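## Task

On the third level of the supply shelving (counting up from the bottom level as first), find the cardboard box that has a scrub sponge resting on top and move that box into the cart's upper tray. When finished, the sponge must remain on that same third level without overhanging its front edge, every other item on that level must still be on it, and the robot must not tip over or be left leaning.

## Robot and tools

ROBOT. A Dexmate Vega: a wheeled base (two steerable front wheels, a passive rear caster), a torso that folds in a Z through three joints (torso_hip_rad, torso_knee_rad, torso_waist_rad), two seven-joint arms each ending in a two-finger gripper with a wrist camera, and a head (head_pan_rad, head_tilt_rad, head_camera_tilt_rad) carrying head_camera. From above it is about 0.70 m long and 0.63 m wide, its front edge 0.35 m ahead of the base origin. It starts in the stand torso posture (hip 0.469, knee 1.617, waist 1.048). Chest forward lean equals knee minus hip minus waist. Other presets: stand_high 0.78, 1.57, 0.44; lean_20 0.52, 1.05, 0.18; lean_45 0.52, 1.05, -0.26; low_lean_45 0, 0, -0.79 (fold the arms before going there).

FRAMES. All hand positions are in the base frame, metres: origin on the floor at the point the base spins about, x ahead, y to the robot's left, z up. The hand point lies between the fingers, 0.033 m back from the closed tips. The odometry frame is the base frame as it was at scene start; base_odometry counts wheel rotation only, so slip looks like travel.

TOOL move. Every argument is optional; with no action it just reports state and images. Arguments:
- base: an offset from where the base is now, exactly one key. translate_m (m, -2 to 2, + forward), strafe_m (m, -2 to 2, + left; heading may drift ~0.02 rad), rotate_rad (rad, -3.2 to 3.2, + counter-clockwise seen from above). The front wheels first swing to the new direction (up to ~1.1 s).
- joints: one dictionary for the whole robot, keyed by joint name, each value an absolute target angle in radians (not an offset). Arm keys per side: shoulder_pitch, shoulder_yaw, upper_arm_roll, elbow, forearm_roll, wrist_pitch, wrist_yaw, gripper, prefixed left_ or right_ and suffixed _rad. Signs differ by side: left shoulder pitch positive lowers the arm, right shoulder pitch negative lowers it; left wrist pitch positive tips the hand down, right negative. Gripper 0 (shut) to 0.785 per finger. Torso: hip 0 to 1.57, knee 0 to 3.141, waist -1.57 to 1.57. Folded arms, keys in the order above without gripper: left 1, 0.5, -0.6, -2.5, 0, -0.9, 0; right -1, -0.5, 0.6, -2.5, 0, 0.9, 0.
- target: an absolute pose for a single hand, base frame. side "left" or "right"; x, y, z in m (-3 to 3); pitch_deg -30 to 95 (90 points fingers down, 0 level); heading_deg (0 fingers ahead, + counter-clockwise) and optional roll_deg (default 0, jaw line level), both -360 to 360; optional line_only true to insist on a straight path. target cannot be combined with base or joints. It is checked against the robot body only, not furniture, and the robot must be still.
- speeds: caps for this call's base motion, same keys as base: translate_m and strafe_m 0.04 to 0.3 m/s, rotate_rad 0.1 to 0.6 rad/s.
- min_time_s: 0.1 to 8 s, minimum duration of arm and head motions.
- cameras: list from head_camera, left_wrist_camera, right_wrist_camera, all; [] gives none.
An unknown key makes the call invalid; an out-of-range value gets it refused, and a refused call cancels the remaining motion calls in the same reply.

OTHER TOOLS. wait(seconds 0 to 10, cameras): lets the scene run and reports. zoom_image(camera, region [x0, y0, x1, y1] in pixels, at most 504 by 504) enlarges part of a camera's latest image. read_manual(section "licences") only returns licence text. finished_scene(scene) closes the current scene irreversibly; the goal must hold with the robot left alone.

RESULTS. A "pictures" line lists images in order. The move line is "done" or the worst status. Per motion: done, off_target (stopped away from target, may keep pushing), contact_stop (arm pushed near full torque ~0.6 s; whole arm group halts), time_out, not_followed (self-collision or arm-on-arm check held the arm back; a cause line explains), unfinished. Hand targets report reached (within 10 mm and 2 degrees), short (with the error; resend for long moves), or refused with a reason. turned_by_wheels and turned_by_imu give turning since the last result; an imu turn over 0.03 rad after a straight or sideways drive usually means a bump. A near-zero drive count means blocked or a wheel unable to steer; try backing off or a small rotation. base_tilt is in degrees. Joint torques come in arm-joint order. MOTOR HOT, TORQUE FAULT and OVER-TEMPERATURE FAULT lines warn of stopped arms.

GRIPPING. Pad gap at the hand point is about 0.24 x angle - 0.002 m; wider at tips, narrower at the wrist. The reported angle does not prove a grasp: check images. A heavy object sags about 2 cm in the soft fingers. A level hand at full reach carries roughly 4 kg.

AVOID. Tipping the robot (it cannot recover); driving into furniture (the base keeps pushing); arms striking or squeezing each other, grippers included; pressing an arm against something after a stop (move it away first); loads that near the joint torque limits (wrist joints 21.7 N m); holding a stretched arm or loaded pose for long (motor heat); dropping, flinging or slamming objects; knocking the sponge or other items off the shelf. Remember the simulation keeps running while you think, holding the last command, and an occasional disturbance may nudge loose objects.

Each tool is called after "Call:" in YAML: its name, and indented under it one key for each argument.

## Session

Call:
move:

Scene clock: 0.00 s.
Joint torques (N m): no reading
base_odometry: x=+0.000 y=+0.000 heading=+0.000
turned_by_wheels: +0.000
turned_by_imu: +0.000
base_tilt: forward=+0.1 right=+0.3
base_status: not commanded
joint_positions: torso_hip_rad=+0.469 torso_knee_rad=+1.617 torso_waist_rad=+1.048 left_shoulder_pitch_rad=+2.208 left_shoulder_yaw_rad=+0.002 left_upper_arm_roll_rad=+0.004 left_elbow_rad=-1.093 left_forearm_roll_rad=+0.009 left_wrist_pitch_rad=-0.495 left_wrist_yaw_rad=+0.018 left_gripper_rad=+0.005 right_shoulder_pitch_rad=-2.195 right_shoulder_yaw_rad=+0.020 right_upper_arm_roll_rad=-0.015 right_elbow_rad=-1.081 right_forearm_roll_rad=+0.002 right_wrist_pitch_rad=+0.504 right_wrist_yaw_rad=-0.019 right_gripper_rad=+0.005 head_pan_rad=+0.000 head_tilt_rad=+0.000 head_camera_tilt_rad=+0.000
joint_status: not commanded
chest: x=-0.0111 y=+0.0000 z=+1.4155 quat_wxyz=(+0.999, +0.000, +0.050, +0.000) (m; base frame)
left_hand: x=+0.1875 y=+0.2317 z=+0.6007 quat_wxyz=(+0.413, +0.002, +0.911, +0.006) pitch_deg=+41.2 heading_deg=+0.7 roll_deg=+1.0 back=up (m; base frame)
right_hand: x=+0.1939 y=-0.2174 z=+0.6016 quat_wxyz=(+0.417, +0.011, +0.909, +0.002) pitch_deg=+40.7 heading_deg=-0.4 roll_deg=+1.0 back=up (m; base frame)
pictures: head_camera, left_wrist_camera, right_wrist_camera

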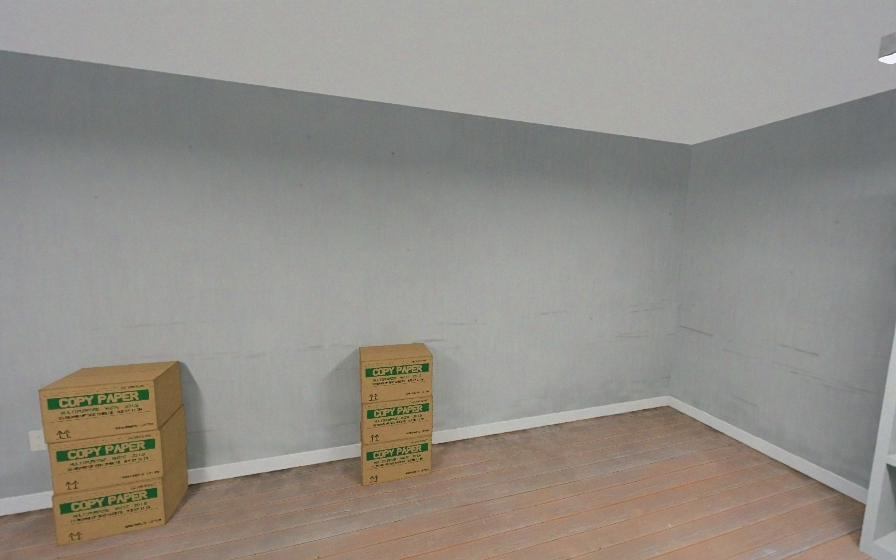

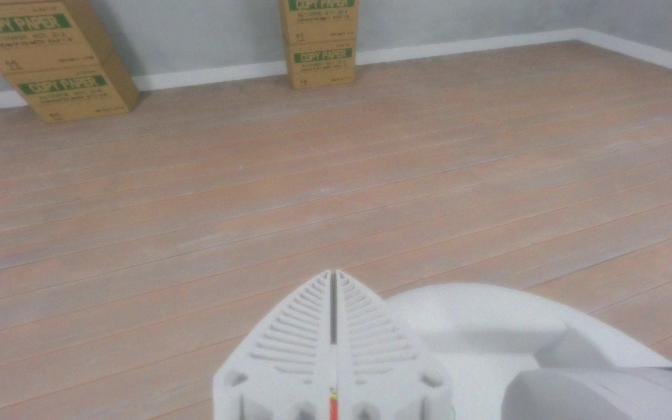

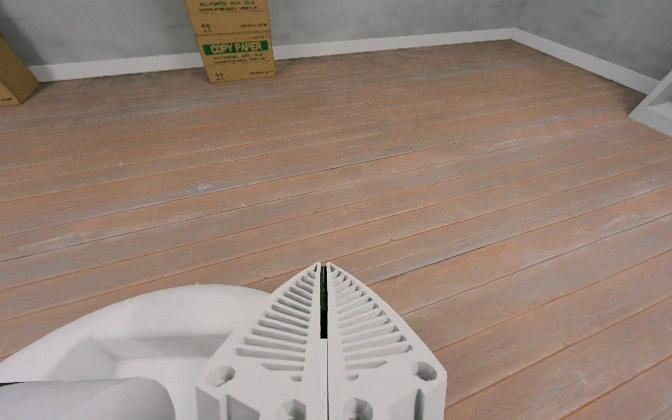

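Shelving on the right.

Call:
move:
  joints: {"head_pan_rad": -1.2, "head_camera_tilt_rad": 0.2}
  cameras: ["head_camera"]

Call:
move:
  joints: {"head_pan_rad": 1.5}
  cameras: ["head_camera"]

Call:
move:
  joints: {"head_pan_rad": -2.5}
  cameras: ["head_camera"]

Scene clock: 1.77 s.
Joint torques (N m): left_arm=[7.77 -0.65 1.09 -3.89 -0.08 -2.64 0.08] | right_arm=[-4.97 0.1 0.89 -4.99 -0.11 2.73 0.08]
move: done
base_odometry: x=+0.000 y=+0.000 heading=+0.000
turned_by_wheels: +0.000
turned_by_imu: +0.000
base_tilt: forward=+0.1 right=+0.3
base_status: not commanded
joint_positions: torso_hip_rad=+0.469 torso_knee_rad=+1.617 torso_waist_rad=+1.048 left_shoulder_pitch_rad=+2.208 left_shoulder_yaw_rad=+0.002 left_upper_arm_roll_rad=+0.004 left_elbow_rad=-1.093 left_forearm_roll_rad=+0.009 left_wrist_pitch_rad=-0.495 left_wrist_yaw_rad=+0.018 left_gripper_rad=+0.005 right_shoulder_pitch_rad=-2.195 right_shoulder_yaw_rad=+0.020 right_upper_arm_roll_rad=-0.015 right_elbow_rad=-1.081 right_forearm_roll_rad=+0.002 right_wrist_pitch_rad=+0.504 right_wrist_yaw_rad=-0.019 right_gripper_rad=+0.005 head_pan_rad=-1.199 head_tilt_rad=+0.000 head_camera_tilt_rad=+0.199
joint_status: all done
chest: x=-0.0111 y=+0.0000 z=+1.4155 quat_wxyz=(+0.999, +0.000, +0.050, +0.000) (m; base frame)
left_hand: x=+0.1875 y=+0.2317 z=+0.6007 quat_wxyz=(+0.413, +0.002, +0.911, +0.006) pitch_deg=+41.2 heading_deg=+0.7 roll_deg=+1.0 back=up (m; base frame)
right_hand: x=+0.1939 y=-0.2174 z=+0.6016 quat_wxyz=(+0.417, +0.011, +0.909, +0.002) pitch_deg=+40.7 heading_deg=-0.4 roll_deg=+1.0 back=up (m; base frame)
pictures: head_camera
camera_calibration:
head_camera: T_world_to_cam=[[-0.922111, -0.37051, 0.111505, -0.208894], [-0.186541, 0.173221, -0.967056, 1.46584], [0.338989, -0.912533, -0.228844, 0.327277], [0, 0, 0, 1]] pos_world=[-0.0301265, -0.0326602, 1.51574]

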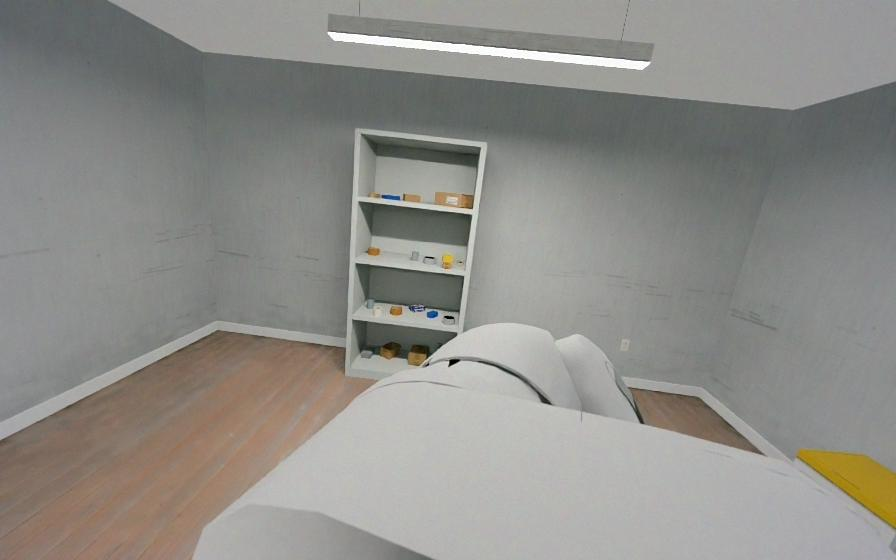

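Scene clock: 4.23 s.
Joint torques (N m): left_arm=[7.53 -0.19 0.98 -4.11 -0.02 -3.32 0.1] | right_arm=[-5.63 -0.82 1.74 -4.96 -0.03 2.83 -0.4]
move: done
base_odometry: x=+0.000 y=+0.000 heading=+0.000
turned_by_wheels: +0.000
turned_by_imu: +0.001
base_tilt: forward=+0.1 right=+0.3
base_status: not commanded
joint_positions: torso_hip_rad=+0.469 torso_knee_rad=+1.617 torso_waist_rad=+1.048 left_shoulder_pitch_rad=+2.208 left_shoulder_yaw_rad=+0.002 left_upper_arm_roll_rad=+0.004 left_elbow_rad=-1.093 left_forearm_roll_rad=+0.009 left_wrist_pitch_rad=-0.495 left_wrist_yaw_rad=+0.018 left_gripper_rad=+0.005 right_shoulder_pitch_rad=-2.195 right_shoulder_yaw_rad=+0.020 right_upper_arm_roll_rad=-0.015 right_elbow_rad=-1.081 right_forearm_roll_rad=+0.002 right_wrist_pitch_rad=+0.504 right_wrist_yaw_rad=-0.019 right_gripper_rad=+0.005 head_pan_rad=+1.499 head_tilt_rad=+0.000 head_camera_tilt_rad=+0.199
joint_status: all done
chest: x=-0.0111 y=+0.0000 z=+1.4155 quat_wxyz=(+0.999, +0.000, +0.050, +0.000) (m; base frame)
left_hand: x=+0.1875 y=+0.2317 z=+0.6007 quat_wxyz=(+0.413, +0.002, +0.911, +0.006) pitch_deg=+41.2 heading_deg=+0.7 roll_deg=+1.0 back=up (m; base frame)
right_hand: x=+0.1939 y=-0.2174 z=+0.6016 quat_wxyz=(+0.417, +0.011, +0.909, +0.002) pitch_deg=+40.7 heading_deg=-0.4 roll_deg=+1.0 back=up (m; base frame)
pictures: head_camera
camera_calibration:
head_camera: T_world_to_cam=[[0.994707, -0.0631916, -0.0810278, 0.226539], [-0.091917, -0.19469, -0.976548, 1.48723], [0.0459344, 0.978827, -0.199468, 0.260846], [0, 0, 0, 1]] pos_world=[-0.100619, 0.0485423, 1.52274]

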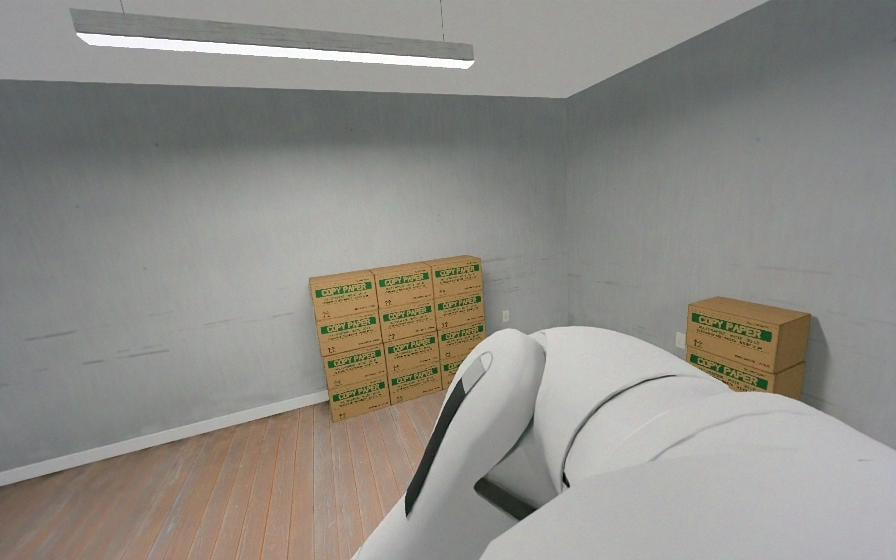

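Scene clock: 7.57 s.
Joint torques (N m): left_arm=[7.9 0.57 1.13 -3.59 -0.08 -3 0.19] | right_arm=[-6.55 0.34 0.2 -4.23 -0.12 2.12 -0.01]
move: done
base_odometry: x=+0.000 y=+0.000 heading=+0.000
turned_by_wheels: +0.000
turned_by_imu: +0.001
base_tilt: forward=+0.1 right=+0.3
base_status: not commanded
joint_positions: torso_hip_rad=+0.469 torso_knee_rad=+1.617 torso_waist_rad=+1.048 left_shoulder_pitch_rad=+2.208 left_shoulder_yaw_rad=+0.002 left_upper_arm_roll_rad=+0.004 left_elbow_rad=-1.093 left_forearm_roll_rad=+0.009 left_wrist_pitch_rad=-0.495 left_wrist_yaw_rad=+0.018 left_gripper_rad=+0.005 right_shoulder_pitch_rad=-2.195 right_shoulder_yaw_rad=+0.020 right_upper_arm_roll_rad=-0.015 right_elbow_rad=-1.081 right_forearm_roll_rad=+0.002 right_wrist_pitch_rad=+0.504 right_wrist_yaw_rad=-0.019 right_gripper_rad=+0.005 head_pan_rad=-2.499 head_tilt_rad=+0.000 head_camera_tilt_rad=+0.199
joint_status: all done
chest: x=-0.0111 y=+0.0000 z=+1.4155 quat_wxyz=(+0.999, +0.000, +0.050, +0.000) (m; base frame)
left_hand: x=+0.1875 y=+0.2317 z=+0.6007 quat_wxyz=(+0.413, +0.002, +0.911, +0.006) pitch_deg=+41.2 heading_deg=+0.7 roll_deg=+1.0 back=up (m; base frame)
right_hand: x=+0.1939 y=-0.2174 z=+0.6016 quat_wxyz=(+0.417, +0.011, +0.909, +0.002) pitch_deg=+40.7 heading_deg=-0.4 roll_deg=+1.0 back=up (m; base frame)
pictures: head_camera
camera_calibration:
head_camera: T_world_to_cam=[[-0.60056, 0.795648, 0.0791961, -0.135862], [0.0444159, 0.132091, -0.990242, 1.51822], [-0.798345, -0.591182, -0.114668, 0.0689799], [0, 0, 0, 1]] pos_world=[-0.0939566, -0.0516649, 1.52207]

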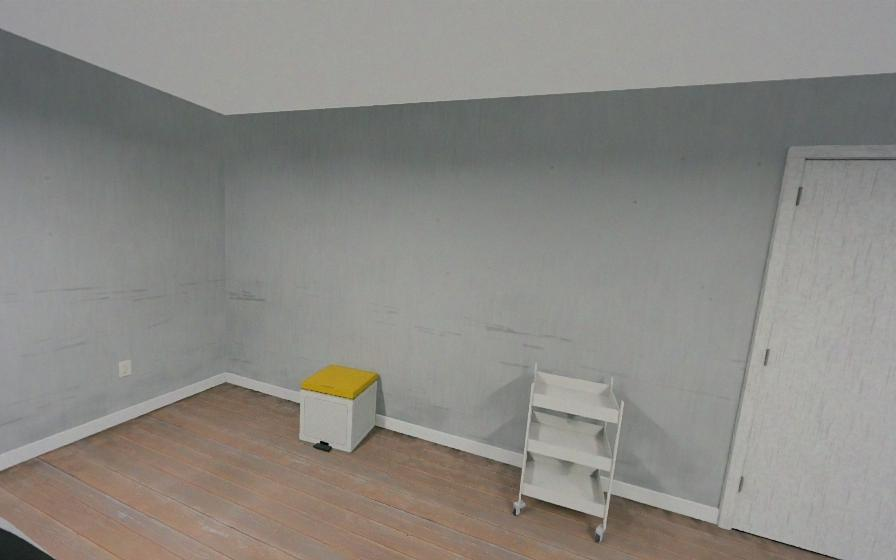

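Call:
move:
  base: {"rotate_rad": -1.165}
  joints: {"head_pan_rad": 0, "head_camera_tilt_rad": 0.2}
  cameras: ["head_camera"]

Call:
zoom_image:
  camera: "head_camera"
  region: [350, 120, 550, 300]

Scene clock: 12.13 s.
Joint torques (N m): left_arm=[7.1 -0.3 1.09 -4.12 -0.04 -2.39 0.13] | right_arm=[-5 -0.26 0.35 -2.89 -0.27 3.3 -0.08]
move: done
base_odometry: x=+0.000 y=+0.000 heading=-1.164
turned_by_wheels: -1.164
turned_by_imu: -1.132
base_tilt: forward=+0.1 right=+0.3
base_status: done
joint_positions: torso_hip_rad=+0.469 torso_knee_rad=+1.617 torso_waist_rad=+1.048 left_shoulder_pitch_rad=+2.208 left_shoulder_yaw_rad=+0.002 left_upper_arm_roll_rad=+0.004 left_elbow_rad=-1.093 left_forearm_roll_rad=+0.009 left_wrist_pitch_rad=-0.495 left_wrist_yaw_rad=+0.018 left_gripper_rad=+0.005 right_shoulder_pitch_rad=-2.195 right_shoulder_yaw_rad=+0.020 right_upper_arm_roll_rad=-0.015 right_elbow_rad=-1.081 right_forearm_roll_rad=+0.002 right_wrist_pitch_rad=+0.504 right_wrist_yaw_rad=-0.019 right_gripper_rad=+0.005 head_pan_rad=-0.001 head_tilt_rad=+0.000 head_camera_tilt_rad=+0.199
joint_status: all done
chest: x=-0.0111 y=+0.0000 z=+1.4155 quat_wxyz=(+0.999, +0.000, +0.050, +0.000) (m; base frame)
left_hand: x=+0.1875 y=+0.2317 z=+0.6007 quat_wxyz=(+0.413, +0.002, +0.911, +0.006) pitch_deg=+41.2 heading_deg=+0.7 roll_deg=+1.0 back=up (m; base frame)
right_hand: x=+0.1939 y=-0.2174 z=+0.6016 quat_wxyz=(+0.417, +0.011, +0.909, +0.002) pitch_deg=+40.7 heading_deg=-0.4 roll_deg=+1.0 back=up (m; base frame)
pictures: head_camera
camera_calibration:
head_camera: T_world_to_cam=[[0.00936522, -0.999796, 0.0178932, 0.00275585], [-0.290859, -0.019844, -0.95656, 1.44204], [0.95672, 0.00375399, -0.290985, 0.467768], [0, 0, 0, 1]] pos_world=[-0.0281195, 0.029615, 1.51546]

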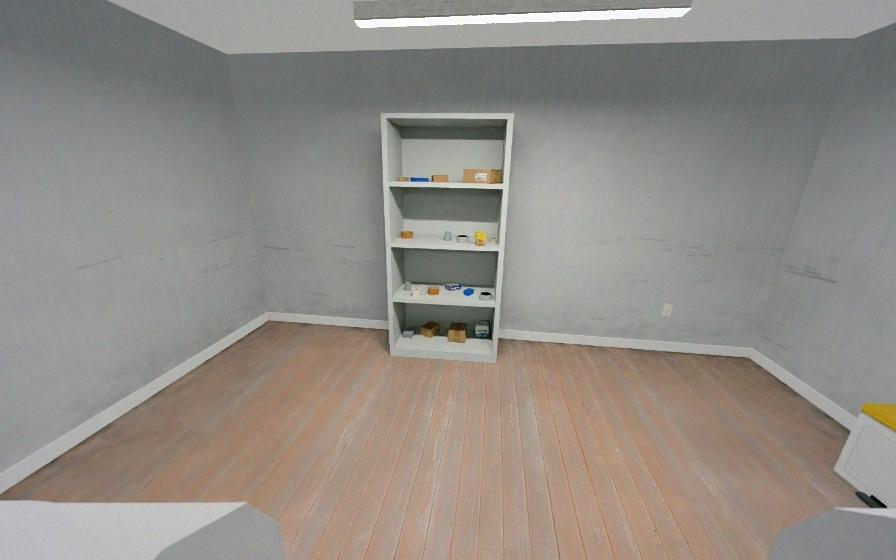

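Scaled by 2.520 from the camera's 896x560 image, which has a finer 960x600 frame.

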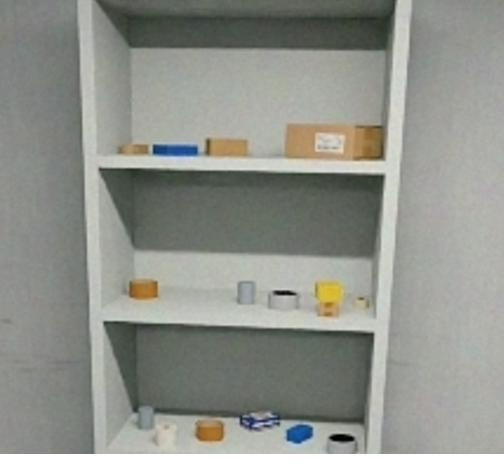

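Call:
move:
  base: {"rotate_rad": -0.07}
  cameras: []

Call:
move:
  base: {"translate_m": 1.85}
  joints: {"head_camera_tilt_rad": 0.55}
  cameras: ["head_camera"]

Call:
zoom_image:
  camera: "head_camera"
  region: [200, 120, 700, 420]

Scene clock: 15.07 s.
Joint torques (N m): left_arm=[6.81 1.67 1.3 -3.48 -0.11 -2.91 -0.02] | right_arm=[-5.61 -0.73 0.65 -3.43 -0.08 1.73 0.22]
move: done
base_odometry: x=+0.000 y=+0.000 heading=-1.234
turned_by_wheels: -0.070
turned_by_imu: -0.067
base_tilt: forward=+0.2 right=+0.3
base_status: done
joint_positions: torso_hip_rad=+0.469 torso_knee_rad=+1.617 torso_waist_rad=+1.048 left_shoulder_pitch_rad=+2.208 left_shoulder_yaw_rad=+0.002 left_upper_arm_roll_rad=+0.004 left_elbow_rad=-1.093 left_forearm_roll_rad=+0.009 left_wrist_pitch_rad=-0.495 left_wrist_yaw_rad=+0.018 left_gripper_rad=+0.005 right_shoulder_pitch_rad=-2.195 right_shoulder_yaw_rad=+0.020 right_upper_arm_roll_rad=-0.015 right_elbow_rad=-1.081 right_forearm_roll_rad=+0.002 right_wrist_pitch_rad=+0.504 right_wrist_yaw_rad=-0.019 right_gripper_rad=+0.005 head_pan_rad=-0.001 head_tilt_rad=+0.000 head_camera_tilt_rad=+0.199
joint_status: not commanded
chest: x=-0.0111 y=+0.0000 z=+1.4155 quat_wxyz=(+0.999, +0.000, +0.050, +0.000) (m; base frame)
left_hand: x=+0.1875 y=+0.2317 z=+0.6007 quat_wxyz=(+0.413, +0.002, +0.911, +0.006) pitch_deg=+41.2 heading_deg=+0.7 roll_deg=+1.0 back=up (m; base frame)
right_hand: x=+0.1939 y=-0.2174 z=+0.6016 quat_wxyz=(+0.417, +0.011, +0.909, +0.002) pitch_deg=+40.7 heading_deg=-0.4 roll_deg=+1.0 back=up (m; base frame)
pictures: none
No camera images: "cameras" was empty.

Scene clock: 23.17 s.
Joint torques (N m): left_arm=[7.95 0.57 1.11 -3.52 -0.04 -2.76 0.08] | right_arm=[-4.8 0.07 0.27 -4.82 -0.02 2.29 -0.24]
move: done
base_odometry: x=+0.607 y=-1.748 heading=-1.235
turned_by_wheels: -0.001
turned_by_imu: -0.009
base_tilt: forward=+0.1 right=+0.2
base_status: done
joint_positions: torso_hip_rad=+0.469 torso_knee_rad=+1.617 torso_waist_rad=+1.048 left_shoulder_pitch_rad=+2.208 left_shoulder_yaw_rad=+0.002 left_upper_arm_roll_rad=+0.004 left_elbow_rad=-1.093 left_forearm_roll_rad=+0.009 left_wrist_pitch_rad=-0.495 left_wrist_yaw_rad=+0.018 left_gripper_rad=+0.005 right_shoulder_pitch_rad=-2.195 right_shoulder_yaw_rad=+0.020 right_upper_arm_roll_rad=-0.015 right_elbow_rad=-1.081 right_forearm_roll_rad=+0.002 right_wrist_pitch_rad=+0.504 right_wrist_yaw_rad=-0.019 right_gripper_rad=+0.005 head_pan_rad=-0.001 head_tilt_rad=+0.000 head_camera_tilt_rad=+0.549
joint_status: all done
chest: x=-0.0111 y=+0.0000 z=+1.4155 quat_wxyz=(+0.999, +0.000, +0.050, +0.000) (m; base frame)
left_hand: x=+0.1875 y=+0.2317 z=+0.6007 quat_wxyz=(+0.413, +0.002, +0.911, +0.006) pitch_deg=+41.2 heading_deg=+0.7 roll_deg=+1.0 back=up (m; base frame)
right_hand: x=+0.1939 y=-0.2174 z=+0.6016 quat_wxyz=(+0.417, +0.011, +0.909, +0.002) pitch_deg=+40.7 heading_deg=-0.4 roll_deg=+1.0 back=up (m; base frame)
pictures: head_camera
camera_calibration:
head_camera: T_world_to_cam=[[0.0149511, -0.999798, 0.0134563, 0.00977042], [-0.601243, -0.0197424, -0.798823, 1.18399], [0.798927, 0.00385277, -0.601416, 0.915605], [0, 0, 0, 1]] pos_world=[-0.019784, 0.0296156, 1.49632]

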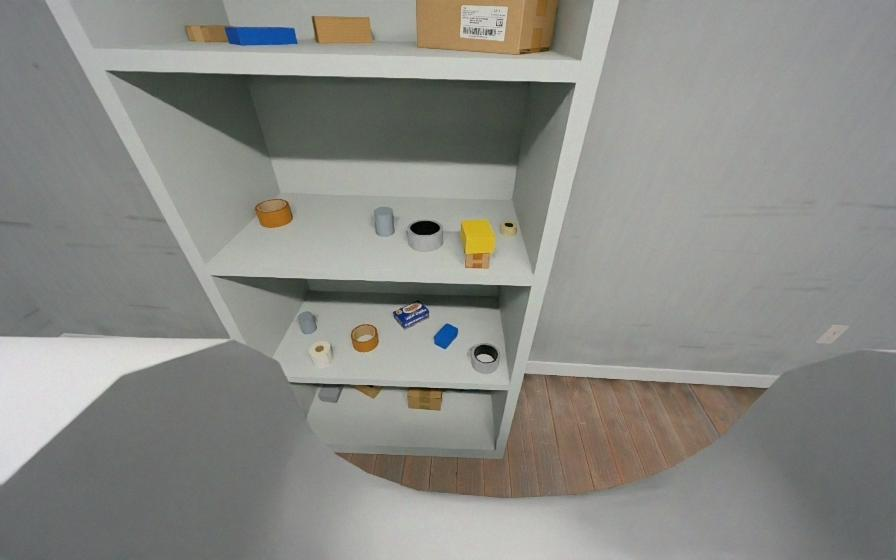

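Scaled by 1.008 from the camera's 896x560 image, which has a finer 960x600 frame.

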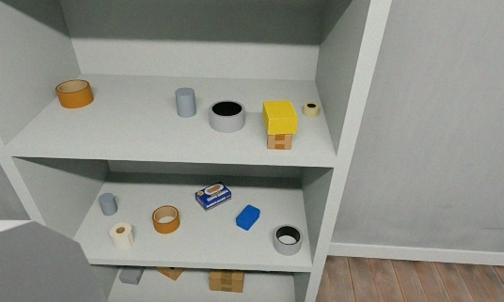

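Call:
zoom_image:
  camera: "head_camera"
  region: [400, 190, 540, 290]

Scaled by 3.600 from the camera's 896x560 image, which has a finer 960x600 frame.

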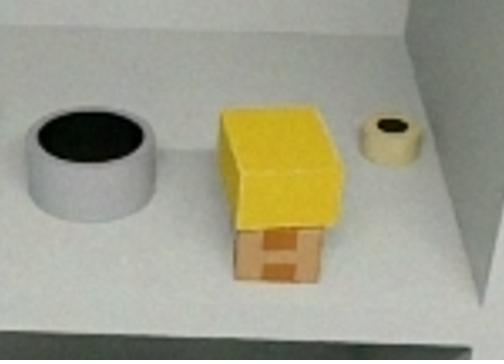

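Call:
move:
  target: {"side":"left","x":0.36,"y":0.2,"z":0.92,"pitch_deg":35,"heading_deg":0}
  cameras: []

Call:
move:
  target: {"side":"left","x":0.6,"y":-0.03,"z":1.12,"pitch_deg":35,"heading_deg":0}

Call:
move:
  joints: {"left_gripper_rad":0.55}

Scene clock: 31.17 s.
Joint torques (N m): left_arm=[-5.4 7.89 -2.61 -9.45 1.88 -1.36 0.27] | right_arm=[-5.75 0.94 0.75 -4.17 -0.29 3.11 -0.03]
move: done
base_odometry: x=+0.607 y=-1.748 heading=-1.235
turned_by_wheels: +0.000
turned_by_imu: +0.002
base_tilt: forward=+0.2 right=+0.4
base_status: not commanded
joint_positions: torso_hip_rad=+0.469 torso_knee_rad=+1.617 torso_waist_rad=+1.048 left_shoulder_pitch_rad=+2.150 left_shoulder_yaw_rad=+1.154 left_upper_arm_roll_rad=+0.485 left_elbow_rad=-2.523 left_forearm_roll_rad=-0.887 left_wrist_pitch_rad=+0.045 left_wrist_yaw_rad=+1.028 left_gripper_rad=+0.005 right_shoulder_pitch_rad=-2.195 right_shoulder_yaw_rad=+0.020 right_upper_arm_roll_rad=-0.015 right_elbow_rad=-1.081 right_forearm_roll_rad=+0.002 right_wrist_pitch_rad=+0.504 right_wrist_yaw_rad=-0.019 right_gripper_rad=+0.005 head_pan_rad=-0.001 head_tilt_rad=+0.000 head_camera_tilt_rad=+0.549
joint_status: not commanded
chest: x=-0.0111 y=+0.0000 z=+1.4155 quat_wxyz=(+0.999, +0.000, +0.050, +0.000) (m; base frame)
left_hand: x=+0.3613 y=+0.2011 z=+0.9195 quat_wxyz=(+0.463, -0.001, +0.886, +0.000) pitch_deg=+34.8 heading_deg=+0.1 roll_deg=+0.0 back=up (m; base frame)
left_hand_status: reached (checked arc [the straight line was blocked; over the whole arc the hand travels 0.56 m to end 0.36 m from its start, up to 0.17 m off the straight line; left_elbow_rad turns most, 1.44 rad; on the way or at its end the hand turns up to 21 deg from its attitude at the start], planned for 4.8 s): 2 mm and 0.2 deg off.
right_hand: x=+0.1939 y=-0.2174 z=+0.6016 quat_wxyz=(+0.417, +0.011, +0.909, +0.002) pitch_deg=+40.7 heading_deg=-0.4 roll_deg=+1.0 back=up (m; base frame)
pictures: none
No camera images: "cameras" was empty.

Scene clock: 40.97 s.
Joint torques (N m): left_arm=[-23.78 -0.56 -9.18 3.32 2.35 2.42 0] | right_arm=[-5.99 0.83 -0.39 -4.23 0.2 3.39 -0.01]
move: done
base_odometry: x=+0.607 y=-1.748 heading=-1.235
turned_by_wheels: +0.000
turned_by_imu: +0.003
base_tilt: forward=+0.2 right=+0.3
base_status: not commanded
joint_positions: torso_hip_rad=+0.469 torso_knee_rad=+1.617 torso_waist_rad=+1.048 left_shoulder_pitch_rad=-0.371 left_shoulder_yaw_rad=+0.302 left_upper_arm_roll_rad=+2.160 left_elbow_rad=-2.120 left_forearm_roll_rad=+0.868 left_wrist_pitch_rad=+0.551 left_wrist_yaw_rad=-1.343 left_gripper_rad=+0.005 right_shoulder_pitch_rad=-2.195 right_shoulder_yaw_rad=+0.020 right_upper_arm_roll_rad=-0.015 right_elbow_rad=-1.081 right_forearm_roll_rad=+0.002 right_wrist_pitch_rad=+0.504 right_wrist_yaw_rad=-0.019 right_gripper_rad=+0.005 head_pan_rad=-0.001 head_tilt_rad=+0.000 head_camera_tilt_rad=+0.549
joint_status: not commanded
chest: x=-0.0111 y=+0.0000 z=+1.4155 quat_wxyz=(+0.999, +0.000, +0.050, +0.000) (m; base frame)
left_hand: x=+0.5977 y=-0.0320 z=+1.1167 quat_wxyz=(+0.003, +0.889, +0.000, +0.458) pitch_deg=+35.5 heading_deg=-0.4 roll_deg=-0.4 back=down (m; base frame)
left_hand_status: reached (checked arc [the straight line was blocked; over the whole arc the hand travels 1.14 m to end 0.39 m from its start, up to 0.41 m off the straight line; left_shoulder_pitch_rad turns most, 2.53 rad; on the way or at its end the hand turns up to 180 deg from its attitude at the start], planned for 8.2 s): 4 mm and 0.6 deg off.
right_hand: x=+0.1939 y=-0.2174 z=+0.6016 quat_wxyz=(+0.417, +0.011, +0.909, +0.002) pitch_deg=+40.7 heading_deg=-0.4 roll_deg=+1.0 back=up (m; base frame)
pictures: head_camera, left_wrist_camera, right_wrist_camera
camera_calibration:
head_camera: T_world_to_cam=[[0.0149511, -0.999798, 0.0134563, 0.00977042], [-0.601243, -0.0197424, -0.798823, 1.18399], [0.798927, 0.00385277, -0.601416, 0.915605], [0, 0, 0, 1]] pos_world=[-0.019784, 0.0296156, 1.49632]
left_wrist_camera: T_world_to_cam=[[-0.0260112, 0.999555, -0.0145945, 0.0600372], [0.504467, 0.025729, 0.863048, -1.2017], [0.863039, 0.0150865, -0.504912, 0.202011], [0, 0, 0, 1]] pos_world=[0.433438, -0.0321395, 1.14]
right_wrist_camera: T_world_to_cam=[[-0.0448506, -0.998492, 0.0316693, -0.235323], [-0.760235, 0.013548, -0.649507, 0.592528], [0.648099, -0.0532069, -0.759696, 0.474846], [0, 0, 0, 1]] pos_world=[0.132159, -0.217731, 0.753042]

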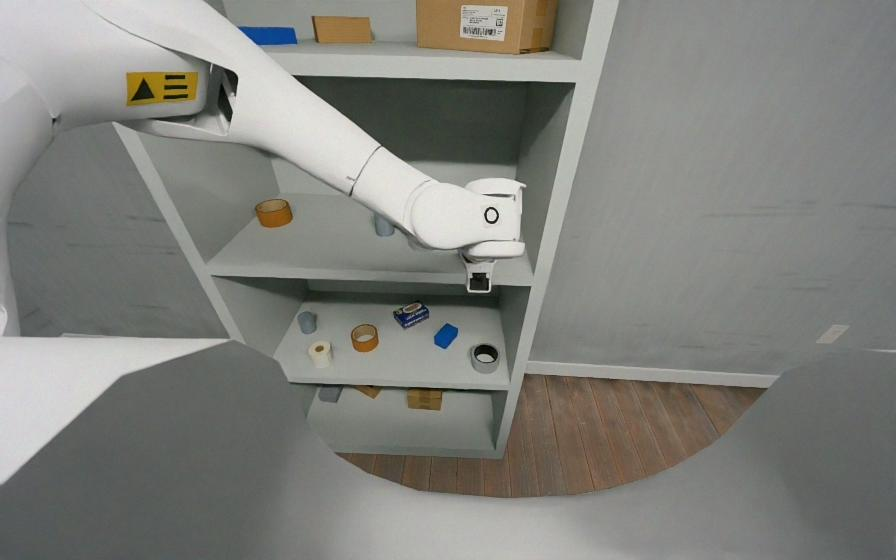

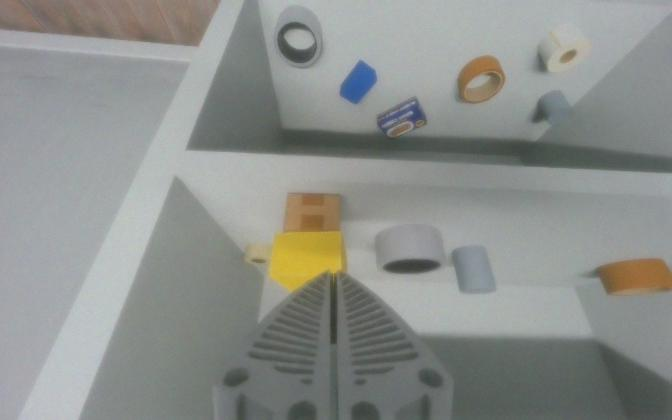

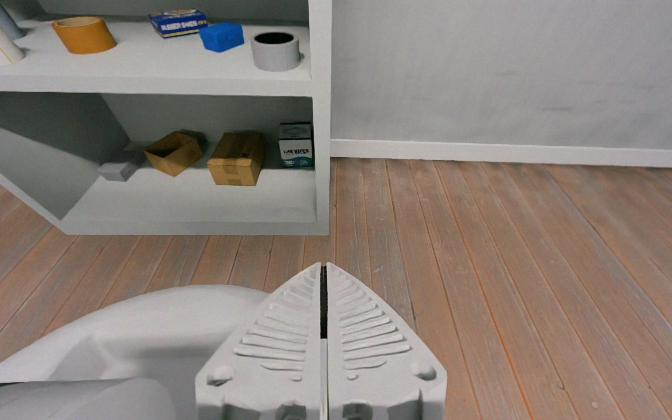

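Scene clock: 42.13 s.
Joint torques (N m): left_arm=[-26.2 -0.59 -9.29 2.67 2.43 1.86 -0.09] | right_arm=[-4.74 -1.55 0.24 -3.36 -0.15 2.25 0.04]
move: done
base_odometry: x=+0.607 y=-1.748 heading=-1.235
turned_by_wheels: +0.000
turned_by_imu: +0.000
base_tilt: forward=+0.1 right=+0.3
base_status: not commanded
joint_positions: torso_hip_rad=+0.469 torso_knee_rad=+1.617 torso_waist_rad=+1.048 left_shoulder_pitch_rad=-0.376 left_shoulder_yaw_rad=+0.300 left_upper_arm_roll_rad=+2.164 left_elbow_rad=-2.119 left_forearm_roll_rad=+0.871 left_wrist_pitch_rad=+0.552 left_wrist_yaw_rad=-1.347 left_gripper_rad=+0.550 right_shoulder_pitch_rad=-2.195 right_shoulder_yaw_rad=+0.020 right_upper_arm_roll_rad=-0.015 right_elbow_rad=-1.081 right_forearm_roll_rad=+0.002 right_wrist_pitch_rad=+0.504 right_wrist_yaw_rad=-0.019 right_gripper_rad=+0.005 head_pan_rad=-0.001 head_tilt_rad=+0.000 head_camera_tilt_rad=+0.549
joint_status: all done
chest: x=-0.0111 y=+0.0000 z=+1.4155 quat_wxyz=(+0.999, +0.000, +0.050, +0.000) (m; base frame)
left_hand: x=+0.5996 y=-0.0302 z=+1.1194 quat_wxyz=(+0.000, +0.887, +0.000, +0.461) pitch_deg=+35.1 heading_deg=+0.0 roll_deg=+0.0 back=down (m; base frame)
right_hand: x=+0.1939 y=-0.2174 z=+0.6016 quat_wxyz=(+0.417, +0.011, +0.909, +0.002) pitch_deg=+40.7 heading_deg=-0.4 roll_deg=+1.0 back=up (m; base frame)
pictures: head_camera, left_wrist_camera, right_wrist_camera
camera_calibration:
head_camera: T_world_to_cam=[[0.0149511, -0.999798, 0.0134563, 0.00977042], [-0.601243, -0.0197424, -0.798823, 1.18399], [0.798927, 0.00385277, -0.601416, 0.915605], [0, 0, 0, 1]] pos_world=[-0.019784, 0.0296156, 1.49632]
left_wrist_camera: T_world_to_cam=[[-0.0282672, 0.999551, -0.00995693, 0.0544881], [0.497932, 0.0227172, 0.866918, -1.20562], [0.866755, 0.0195474, -0.498351, 0.192224], [0, 0, 0, 1]] pos_world=[0.435245, -0.0308329, 1.14151]
right_wrist_camera: T_world_to_cam=[[-0.0448506, -0.998492, 0.0316693, -0.235323], [-0.760235, 0.013548, -0.649507, 0.592528], [0.648099, -0.0532069, -0.759696, 0.474846], [0, 0, 0, 1]] pos_world=[0.132159, -0.217731, 0.753042]

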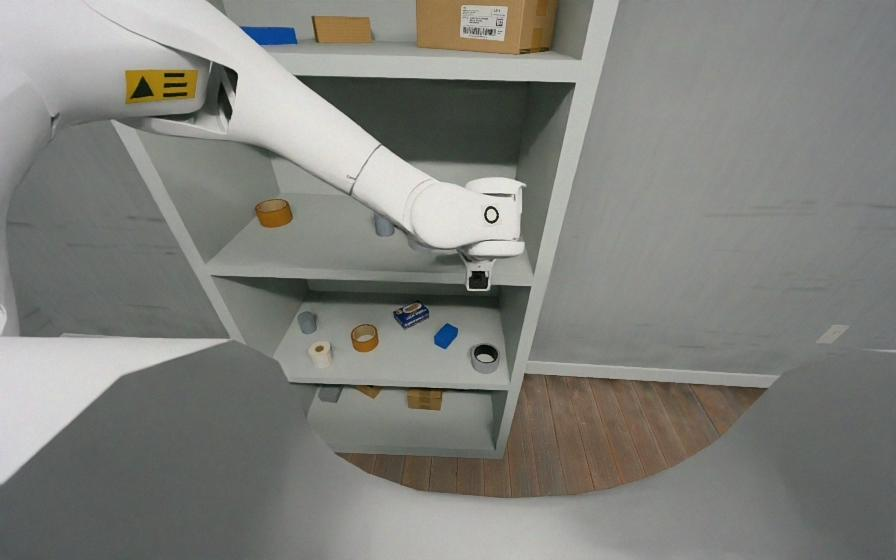

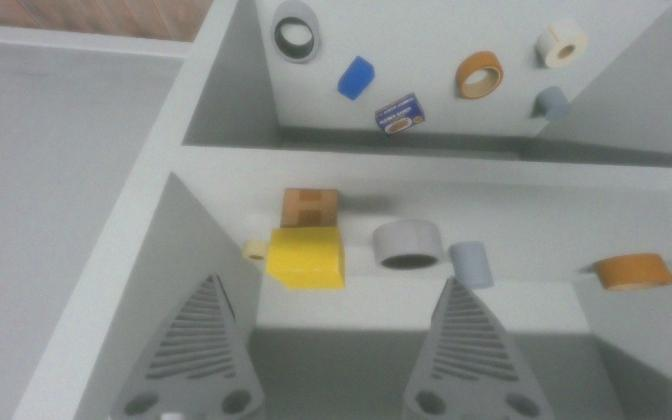

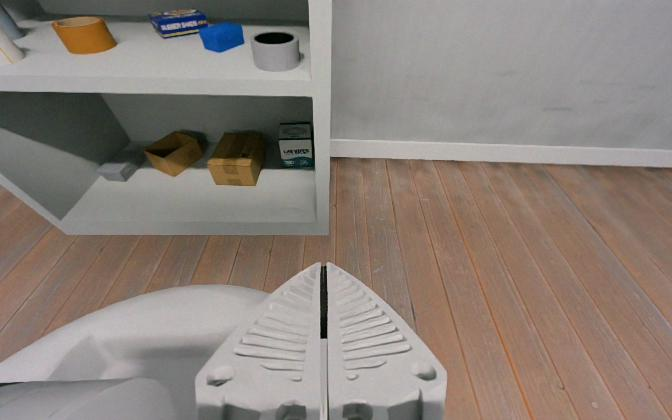

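Call:
move:
  base: {"translate_m": -0.6}
  cameras: []

Call:
move:
  base: {"strafe_m": -0.28}
  joints: {"left_shoulder_pitch_rad":1.013,"left_shoulder_yaw_rad":0,"left_upper_arm_roll_rad":0,"left_elbow_rad":-1.872,"left_forearm_roll_rad":0,"left_wrist_pitch_rad":1.199,"left_wrist_yaw_rad":0,"right_shoulder_pitch_rad":-1.013,"right_shoulder_yaw_rad":0,"right_upper_arm_roll_rad":0,"right_elbow_rad":-1.872,"right_forearm_roll_rad":0,"right_wrist_pitch_rad":-1.199,"right_wrist_yaw_rad":0,"left_gripper_rad":0.45,"right_gripper_rad":0.45}

Scene clock: 48.90 s.
Joint torques (N m): left_arm=[-24.47 0 -9.83 2.19 2.26 2.62 -0.12] | right_arm=[-4.85 0.3 0.48 -5.33 0.06 3.76 -0.01]
move: done
base_odometry: x=+0.411 y=-1.181 heading=-1.235
turned_by_wheels: -0.001
turned_by_imu: +0.004
base_tilt: forward=+0.1 right=+0.4
base_status: done
joint_positions: torso_hip_rad=+0.469 torso_knee_rad=+1.617 torso_waist_rad=+1.048 left_shoulder_pitch_rad=-0.376 left_shoulder_yaw_rad=+0.300 left_upper_arm_roll_rad=+2.164 left_elbow_rad=-2.119 left_forearm_roll_rad=+0.872 left_wrist_pitch_rad=+0.553 left_wrist_yaw_rad=-1.348 left_gripper_rad=+0.550 right_shoulder_pitch_rad=-2.195 right_shoulder_yaw_rad=+0.020 right_upper_arm_roll_rad=-0.015 right_elbow_rad=-1.081 right_forearm_roll_rad=+0.002 right_wrist_pitch_rad=+0.504 right_wrist_yaw_rad=-0.019 right_gripper_rad=+0.005 head_pan_rad=-0.001 head_tilt_rad=+0.000 head_camera_tilt_rad=+0.549
joint_status: not commanded
chest: x=-0.0111 y=+0.0000 z=+1.4155 quat_wxyz=(+0.999, +0.000, +0.050, +0.000) (m; base frame)
left_hand: x=+0.5998 y=-0.0300 z=+1.1197 quat_wxyz=(+0.000, +0.887, +0.000, +0.461) pitch_deg=+35.0 heading_deg=+0.0 roll_deg=+0.0 back=down (m; base frame)
right_hand: x=+0.1939 y=-0.2174 z=+0.6016 quat_wxyz=(+0.417, +0.011, +0.909, +0.002) pitch_deg=+40.7 heading_deg=-0.4 roll_deg=+1.0 back=up (m; base frame)
pictures: none
No camera images: "cameras" was empty.

Scene clock: 57.50 s.
Joint torques (N m): left_arm=[-18.8 -3.43 -0.69 -7.64 -0.22 -3.1 0.19] | right_arm=[26.9 -1.76 5.23 -12.38 -0.37 3.02 0.14]
move: done
base_odometry: x=+0.146 y=-1.272 heading=-1.235
turned_by_wheels: +0.001
turned_by_imu: -0.003
base_tilt: forward=+0.2 right=+0.3
base_status: done
joint_positions: torso_hip_rad=+0.469 torso_knee_rad=+1.617 torso_waist_rad=+1.048 left_shoulder_pitch_rad=+1.009 left_shoulder_yaw_rad=+0.001 left_upper_arm_roll_rad=+0.006 left_elbow_rad=-1.873 left_forearm_roll_rad=+0.003 left_wrist_pitch_rad=+1.197 left_wrist_yaw_rad=-0.004 left_gripper_rad=+0.450 right_shoulder_pitch_rad=-1.014 right_shoulder_yaw_rad=+0.000 right_upper_arm_roll_rad=+0.000 right_elbow_rad=-1.871 right_forearm_roll_rad=+0.000 right_wrist_pitch_rad=-1.199 right_wrist_yaw_rad=+0.000 right_gripper_rad=+0.450 head_pan_rad=-0.001 head_tilt_rad=+0.000 head_camera_tilt_rad=+0.549
joint_status: all done
chest: x=-0.0110 y=+0.0000 z=+1.4155 quat_wxyz=(+0.999, +0.000, +0.050, +0.000) (m; base frame)
left_hand: x=+0.7818 y=+0.2261 z=+1.1439 quat_wxyz=(+0.538, +0.004, +0.843, +0.000) pitch_deg=+24.9 heading_deg=-0.3 roll_deg=+0.2 back=up (m; base frame)
right_hand: x=+0.7802 y=-0.2292 z=+1.1388 quat_wxyz=(+0.535, +0.000, +0.845, +0.000) pitch_deg=+25.3 heading_deg=+0.0 roll_deg=+0.0 back=up (m; base frame)
pictures: head_camera, left_wrist_camera, right_wrist_camera
camera_calibration:
head_camera: T_world_to_cam=[[0.0150322, -0.999797, 0.0133935, 0.00986634], [-0.601353, -0.0197416, -0.798739, 1.18386], [0.798842, 0.00395256, -0.601528, 0.915769], [0, 0, 0, 1]] pos_world=[-0.0197848, 0.029616, 1.49632]
left_wrist_camera: T_world_to_cam=[[-0.0126005, -0.999585, 0.0258996, 0.202477], [-0.501107, -0.0161017, -0.865236, 1.44788], [0.865294, -0.0238809, -0.500696, 0.0552003], [0, 0, 0, 1]] pos_world=[0.680329, 0.227025, 1.27515]
right_wrist_camera: T_world_to_cam=[[-0.0378031, -0.998647, 0.0357123, -0.247998], [-0.560634, -0.00838815, -0.828021, 1.42989], [0.8272, -0.0513233, -0.559558, 0.135151], [0, 0, 0, 1]] pos_world=[0.68047, -0.228732, 1.26846]

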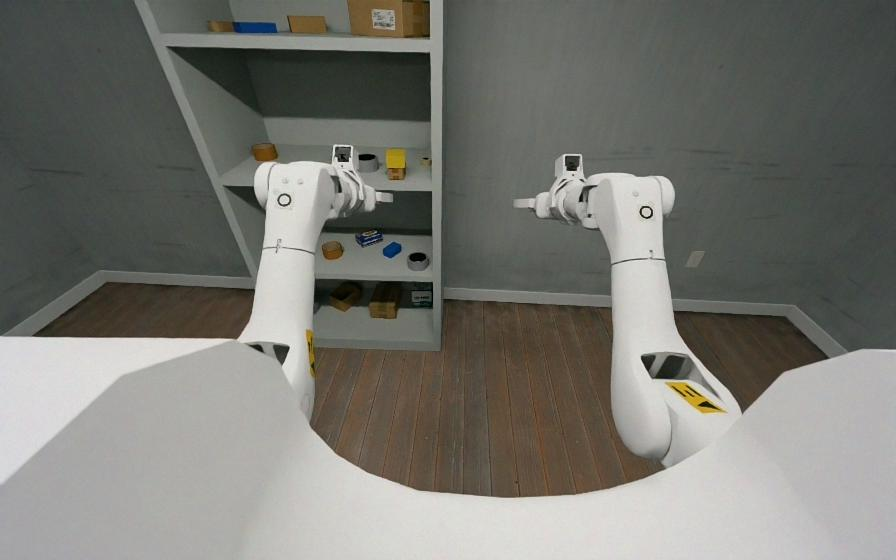

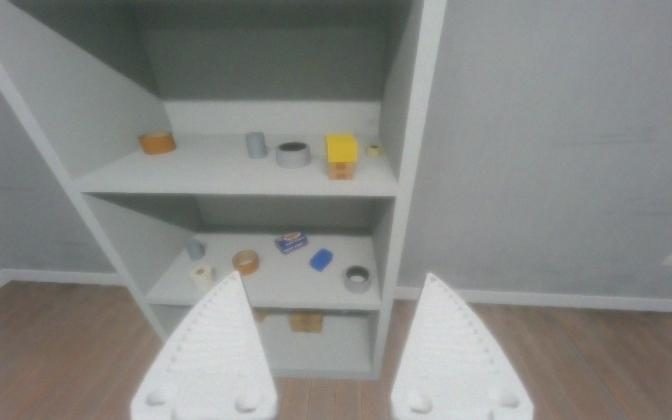

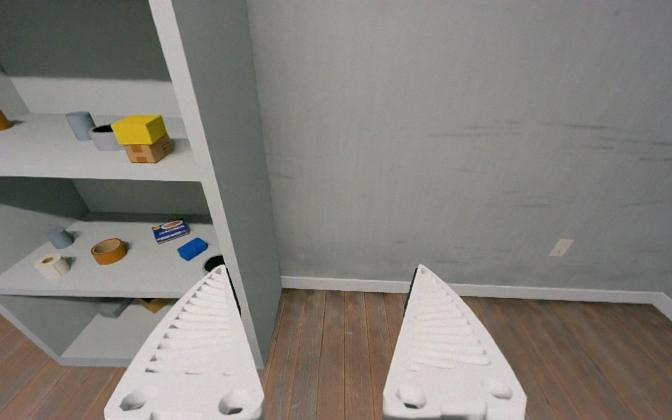

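Call:
move:
  base: {"translate_m": 0.3}
  joints: {"right_shoulder_pitch_rad":-2.2,"right_elbow_rad":-1.09,"right_wrist_pitch_rad":0.5}
  cameras: ["head_camera","left_wrist_camera"]

Call:
zoom_image:
  camera: "head_camera"
  region: [300, 130, 500, 270]

Scene clock: 65.93 s.
Joint torques (N m): left_arm=[-20.02 -3.53 -0.73 -8.88 -0.1 -3.39 0.24] | right_arm=[-12.2 -0.03 2.9 -2.42 -0.14 3.04 0.15]
move: done
base_odometry: x=+0.245 y=-1.555 heading=-1.234
turned_by_wheels: +0.001
turned_by_imu: +0.005
base_tilt: forward=+0.1 right=+0.3
base_status: done
joint_positions: torso_hip_rad=+0.469 torso_knee_rad=+1.617 torso_waist_rad=+1.048 left_shoulder_pitch_rad=+1.013 left_shoulder_yaw_rad=+0.000 left_upper_arm_roll_rad=+0.000 left_elbow_rad=-1.872 left_forearm_roll_rad=+0.000 left_wrist_pitch_rad=+1.199 left_wrist_yaw_rad=+0.000 left_gripper_rad=+0.450 right_shoulder_pitch_rad=-2.196 right_shoulder_yaw_rad=+0.000 right_upper_arm_roll_rad=+0.000 right_elbow_rad=-1.093 right_forearm_roll_rad=+0.000 right_wrist_pitch_rad=+0.494 right_wrist_yaw_rad=+0.000 right_gripper_rad=+0.450 head_pan_rad=-0.001 head_tilt_rad=+0.000 head_camera_tilt_rad=+0.549
joint_status: all done
chest: x=-0.0108 y=+0.0000 z=+1.4155 quat_wxyz=(+0.999, +0.000, +0.050, +0.000) (m; base frame)
left_hand: x=+0.7804 y=+0.2292 z=+1.1393 quat_wxyz=(+0.535, +0.000, +0.845, +0.000) pitch_deg=+25.3 heading_deg=+0.0 roll_deg=+0.0 back=up (m; base frame)
right_hand: x=+0.1969 y=-0.2293 z=+0.6026 quat_wxyz=(+0.418, +0.000, +0.909, +0.000) pitch_deg=+40.6 heading_deg=+0.0 roll_deg=+0.0 back=up (m; base frame)
pictures: head_camera, left_wrist_camera
camera_calibration:
head_camera: T_world_to_cam=[[0.0150351, -0.999797, 0.0133894, 0.00986802], [-0.601528, -0.0197409, -0.798607, 1.18384], [0.79871, 0.00395303, -0.601703, 0.915789], [0, 0, 0, 1]] pos_world=[-0.0194857, 0.029616, 1.49632]
left_wrist_camera: T_world_to_cam=[[-0.00608319, -0.999543, 0.0296039, 0.196326], [-0.507105, -0.0224319, -0.861592, 1.44533], [0.861863, -0.0202535, -0.506737, 0.0628876], [0, 0, 0, 1]] pos_world=[0.67993, 0.229932, 1.27134]

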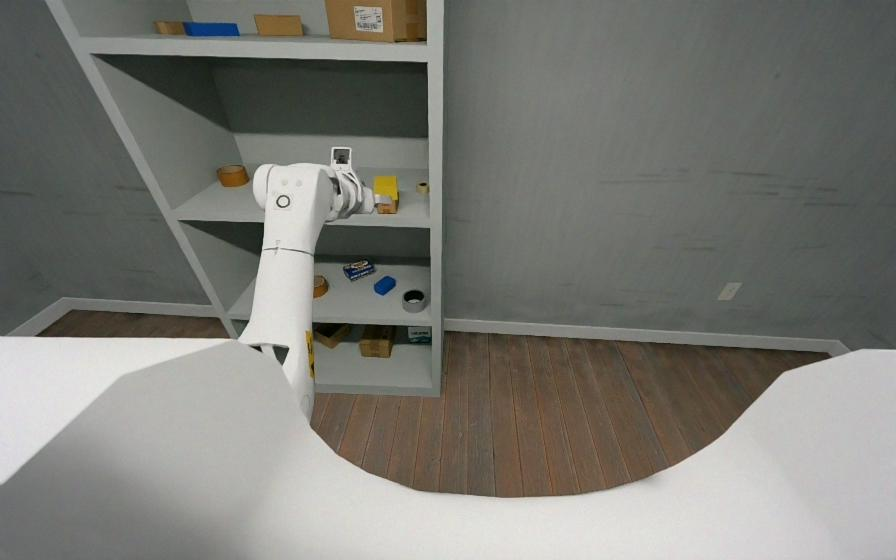

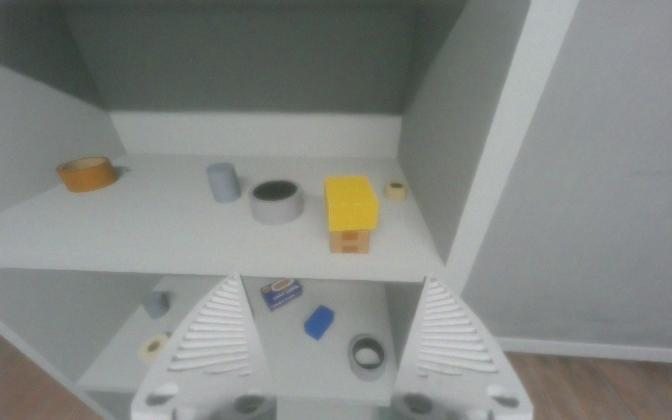

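Scaled by 2.520 from the camera's 896x560 image, which has a finer 960x600 frame.

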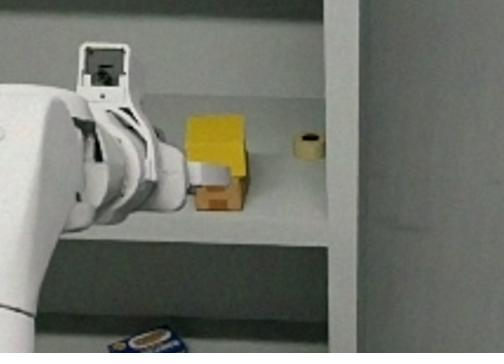

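Call:
move:
  base: {"strafe_m": -0.033}
  cameras: []

Call:
move:
  base: {"translate_m": 0.31}
  cameras: ["head_camera","left_wrist_camera"]

Call:
zoom_image:
  camera: "head_camera"
  region: [300, 130, 500, 270]

Scene clock: 69.63 s.
Joint torques (N m): left_arm=[-19.31 -1.31 0.36 -8.81 0.08 -3.57 0.08] | right_arm=[-11.35 -1.12 2.49 -2.18 0.09 2.5 0.06]
move: done
base_odometry: x=+0.214 y=-1.566 heading=-1.234
turned_by_wheels: +0.000
turned_by_imu: +0.000
base_tilt: forward=+0.2 right=+0.4
base_status: done
joint_positions: torso_hip_rad=+0.469 torso_knee_rad=+1.617 torso_waist_rad=+1.048 left_shoulder_pitch_rad=+1.013 left_shoulder_yaw_rad=+0.000 left_upper_arm_roll_rad=+0.000 left_elbow_rad=-1.872 left_forearm_roll_rad=+0.000 left_wrist_pitch_rad=+1.199 left_wrist_yaw_rad=+0.000 left_gripper_rad=+0.450 right_shoulder_pitch_rad=-2.200 right_shoulder_yaw_rad=+0.000 right_upper_arm_roll_rad=+0.000 right_elbow_rad=-1.090 right_forearm_roll_rad=+0.000 right_wrist_pitch_rad=+0.500 right_wrist_yaw_rad=+0.000 right_gripper_rad=+0.450 head_pan_rad=+0.000 head_tilt_rad=+0.000 head_camera_tilt_rad=+0.549
joint_status: not commanded
chest: x=-0.0110 y=+0.0000 z=+1.4155 quat_wxyz=(+0.999, +0.000, +0.050, +0.000) (m; base frame)
left_hand: x=+0.7803 y=+0.2292 z=+1.1395 quat_wxyz=(+0.535, +0.000, +0.845, +0.000) pitch_deg=+25.3 heading_deg=+0.0 roll_deg=+0.0 back=up (m; base frame)
right_hand: x=+0.1935 y=-0.2293 z=+0.6024 quat_wxyz=(+0.417, +0.000, +0.909, +0.000) pitch_deg=+40.7 heading_deg=+0.0 roll_deg=+0.0 back=up (m; base frame)
pictures: none
No camera images: "cameras" was empty.

Scene clock: 72.90 s.
Joint torques (N m): left_arm=[-20.27 -1.31 0.34 -8.96 0.03 -3.49 0.08] | right_arm=[-11.59 0.56 2.33 -2.19 -0.02 2.64 0.12]
move: done
base_odometry: x=+0.317 y=-1.858 heading=-1.232
turned_by_wheels: +0.001
turned_by_imu: +0.002
base_tilt: forward=+0.1 right=+0.3
base_status: done
joint_positions: torso_hip_rad=+0.469 torso_knee_rad=+1.617 torso_waist_rad=+1.048 left_shoulder_pitch_rad=+1.013 left_shoulder_yaw_rad=+0.000 left_upper_arm_roll_rad=+0.000 left_elbow_rad=-1.872 left_forearm_roll_rad=+0.000 left_wrist_pitch_rad=+1.199 left_wrist_yaw_rad=+0.000 left_gripper_rad=+0.450 right_shoulder_pitch_rad=-2.200 right_shoulder_yaw_rad=+0.000 right_upper_arm_roll_rad=+0.000 right_elbow_rad=-1.090 right_forearm_roll_rad=+0.000 right_wrist_pitch_rad=+0.500 right_wrist_yaw_rad=+0.000 right_gripper_rad=+0.450 head_pan_rad=+0.000 head_tilt_rad=+0.000 head_camera_tilt_rad=+0.549
joint_status: not commanded
chest: x=-0.0109 y=+0.0000 z=+1.4155 quat_wxyz=(+0.999, +0.000, +0.050, +0.000) (m; base frame)
left_hand: x=+0.7804 y=+0.2292 z=+1.1394 quat_wxyz=(+0.535, +0.000, +0.845, +0.000) pitch_deg=+25.3 heading_deg=+0.0 roll_deg=+0.0 back=up (m; base frame)
right_hand: x=+0.1935 y=-0.2293 z=+0.6024 quat_wxyz=(+0.417, +0.000, +0.909, +0.000) pitch_deg=+40.7 heading_deg=+0.0 roll_deg=+0.0 back=up (m; base frame)
pictures: head_camera, left_wrist_camera
camera_calibration:
head_camera: T_world_to_cam=[[0.015034, -0.999797, 0.0133917, 0.00986604], [-0.601465, -0.0197418, -0.798655, 1.18385], [0.798758, 0.00395236, -0.60164, 0.915775], [0, 0, 0, 1]] pos_world=[-0.0195854, 0.029616, 1.49632]
left_wrist_camera: T_world_to_cam=[[-0.00603457, -0.999541, 0.0296879, 0.196185], [-0.506987, -0.0225318, -0.861659, 1.44531], [0.861933, -0.0202511, -0.506618, 0.062774], [0, 0, 0, 1]] pos_world=[0.67983, 0.229932, 1.27134]

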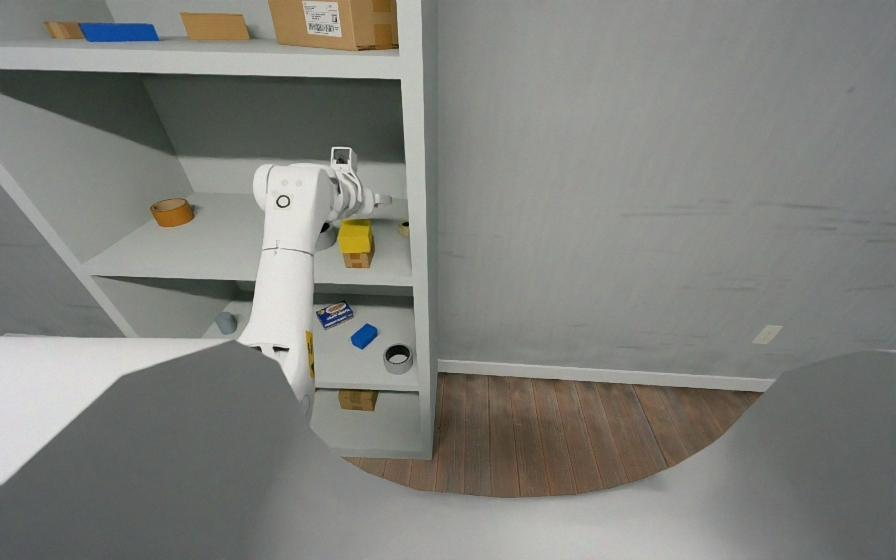

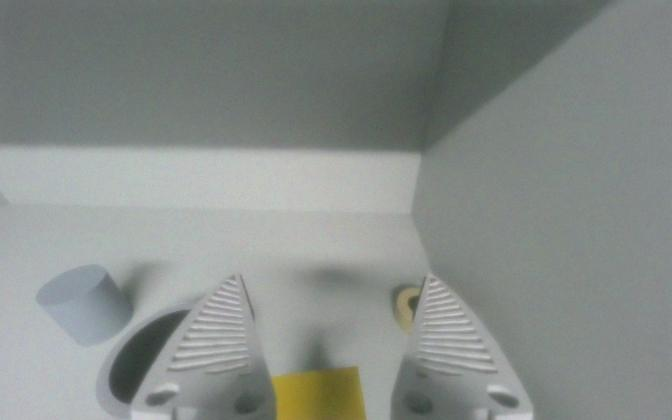

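Scaled by 2.520 from the camera's 896x560 image, which has a finer 960x600 frame.

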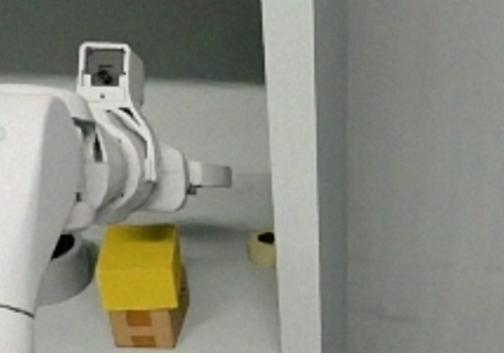

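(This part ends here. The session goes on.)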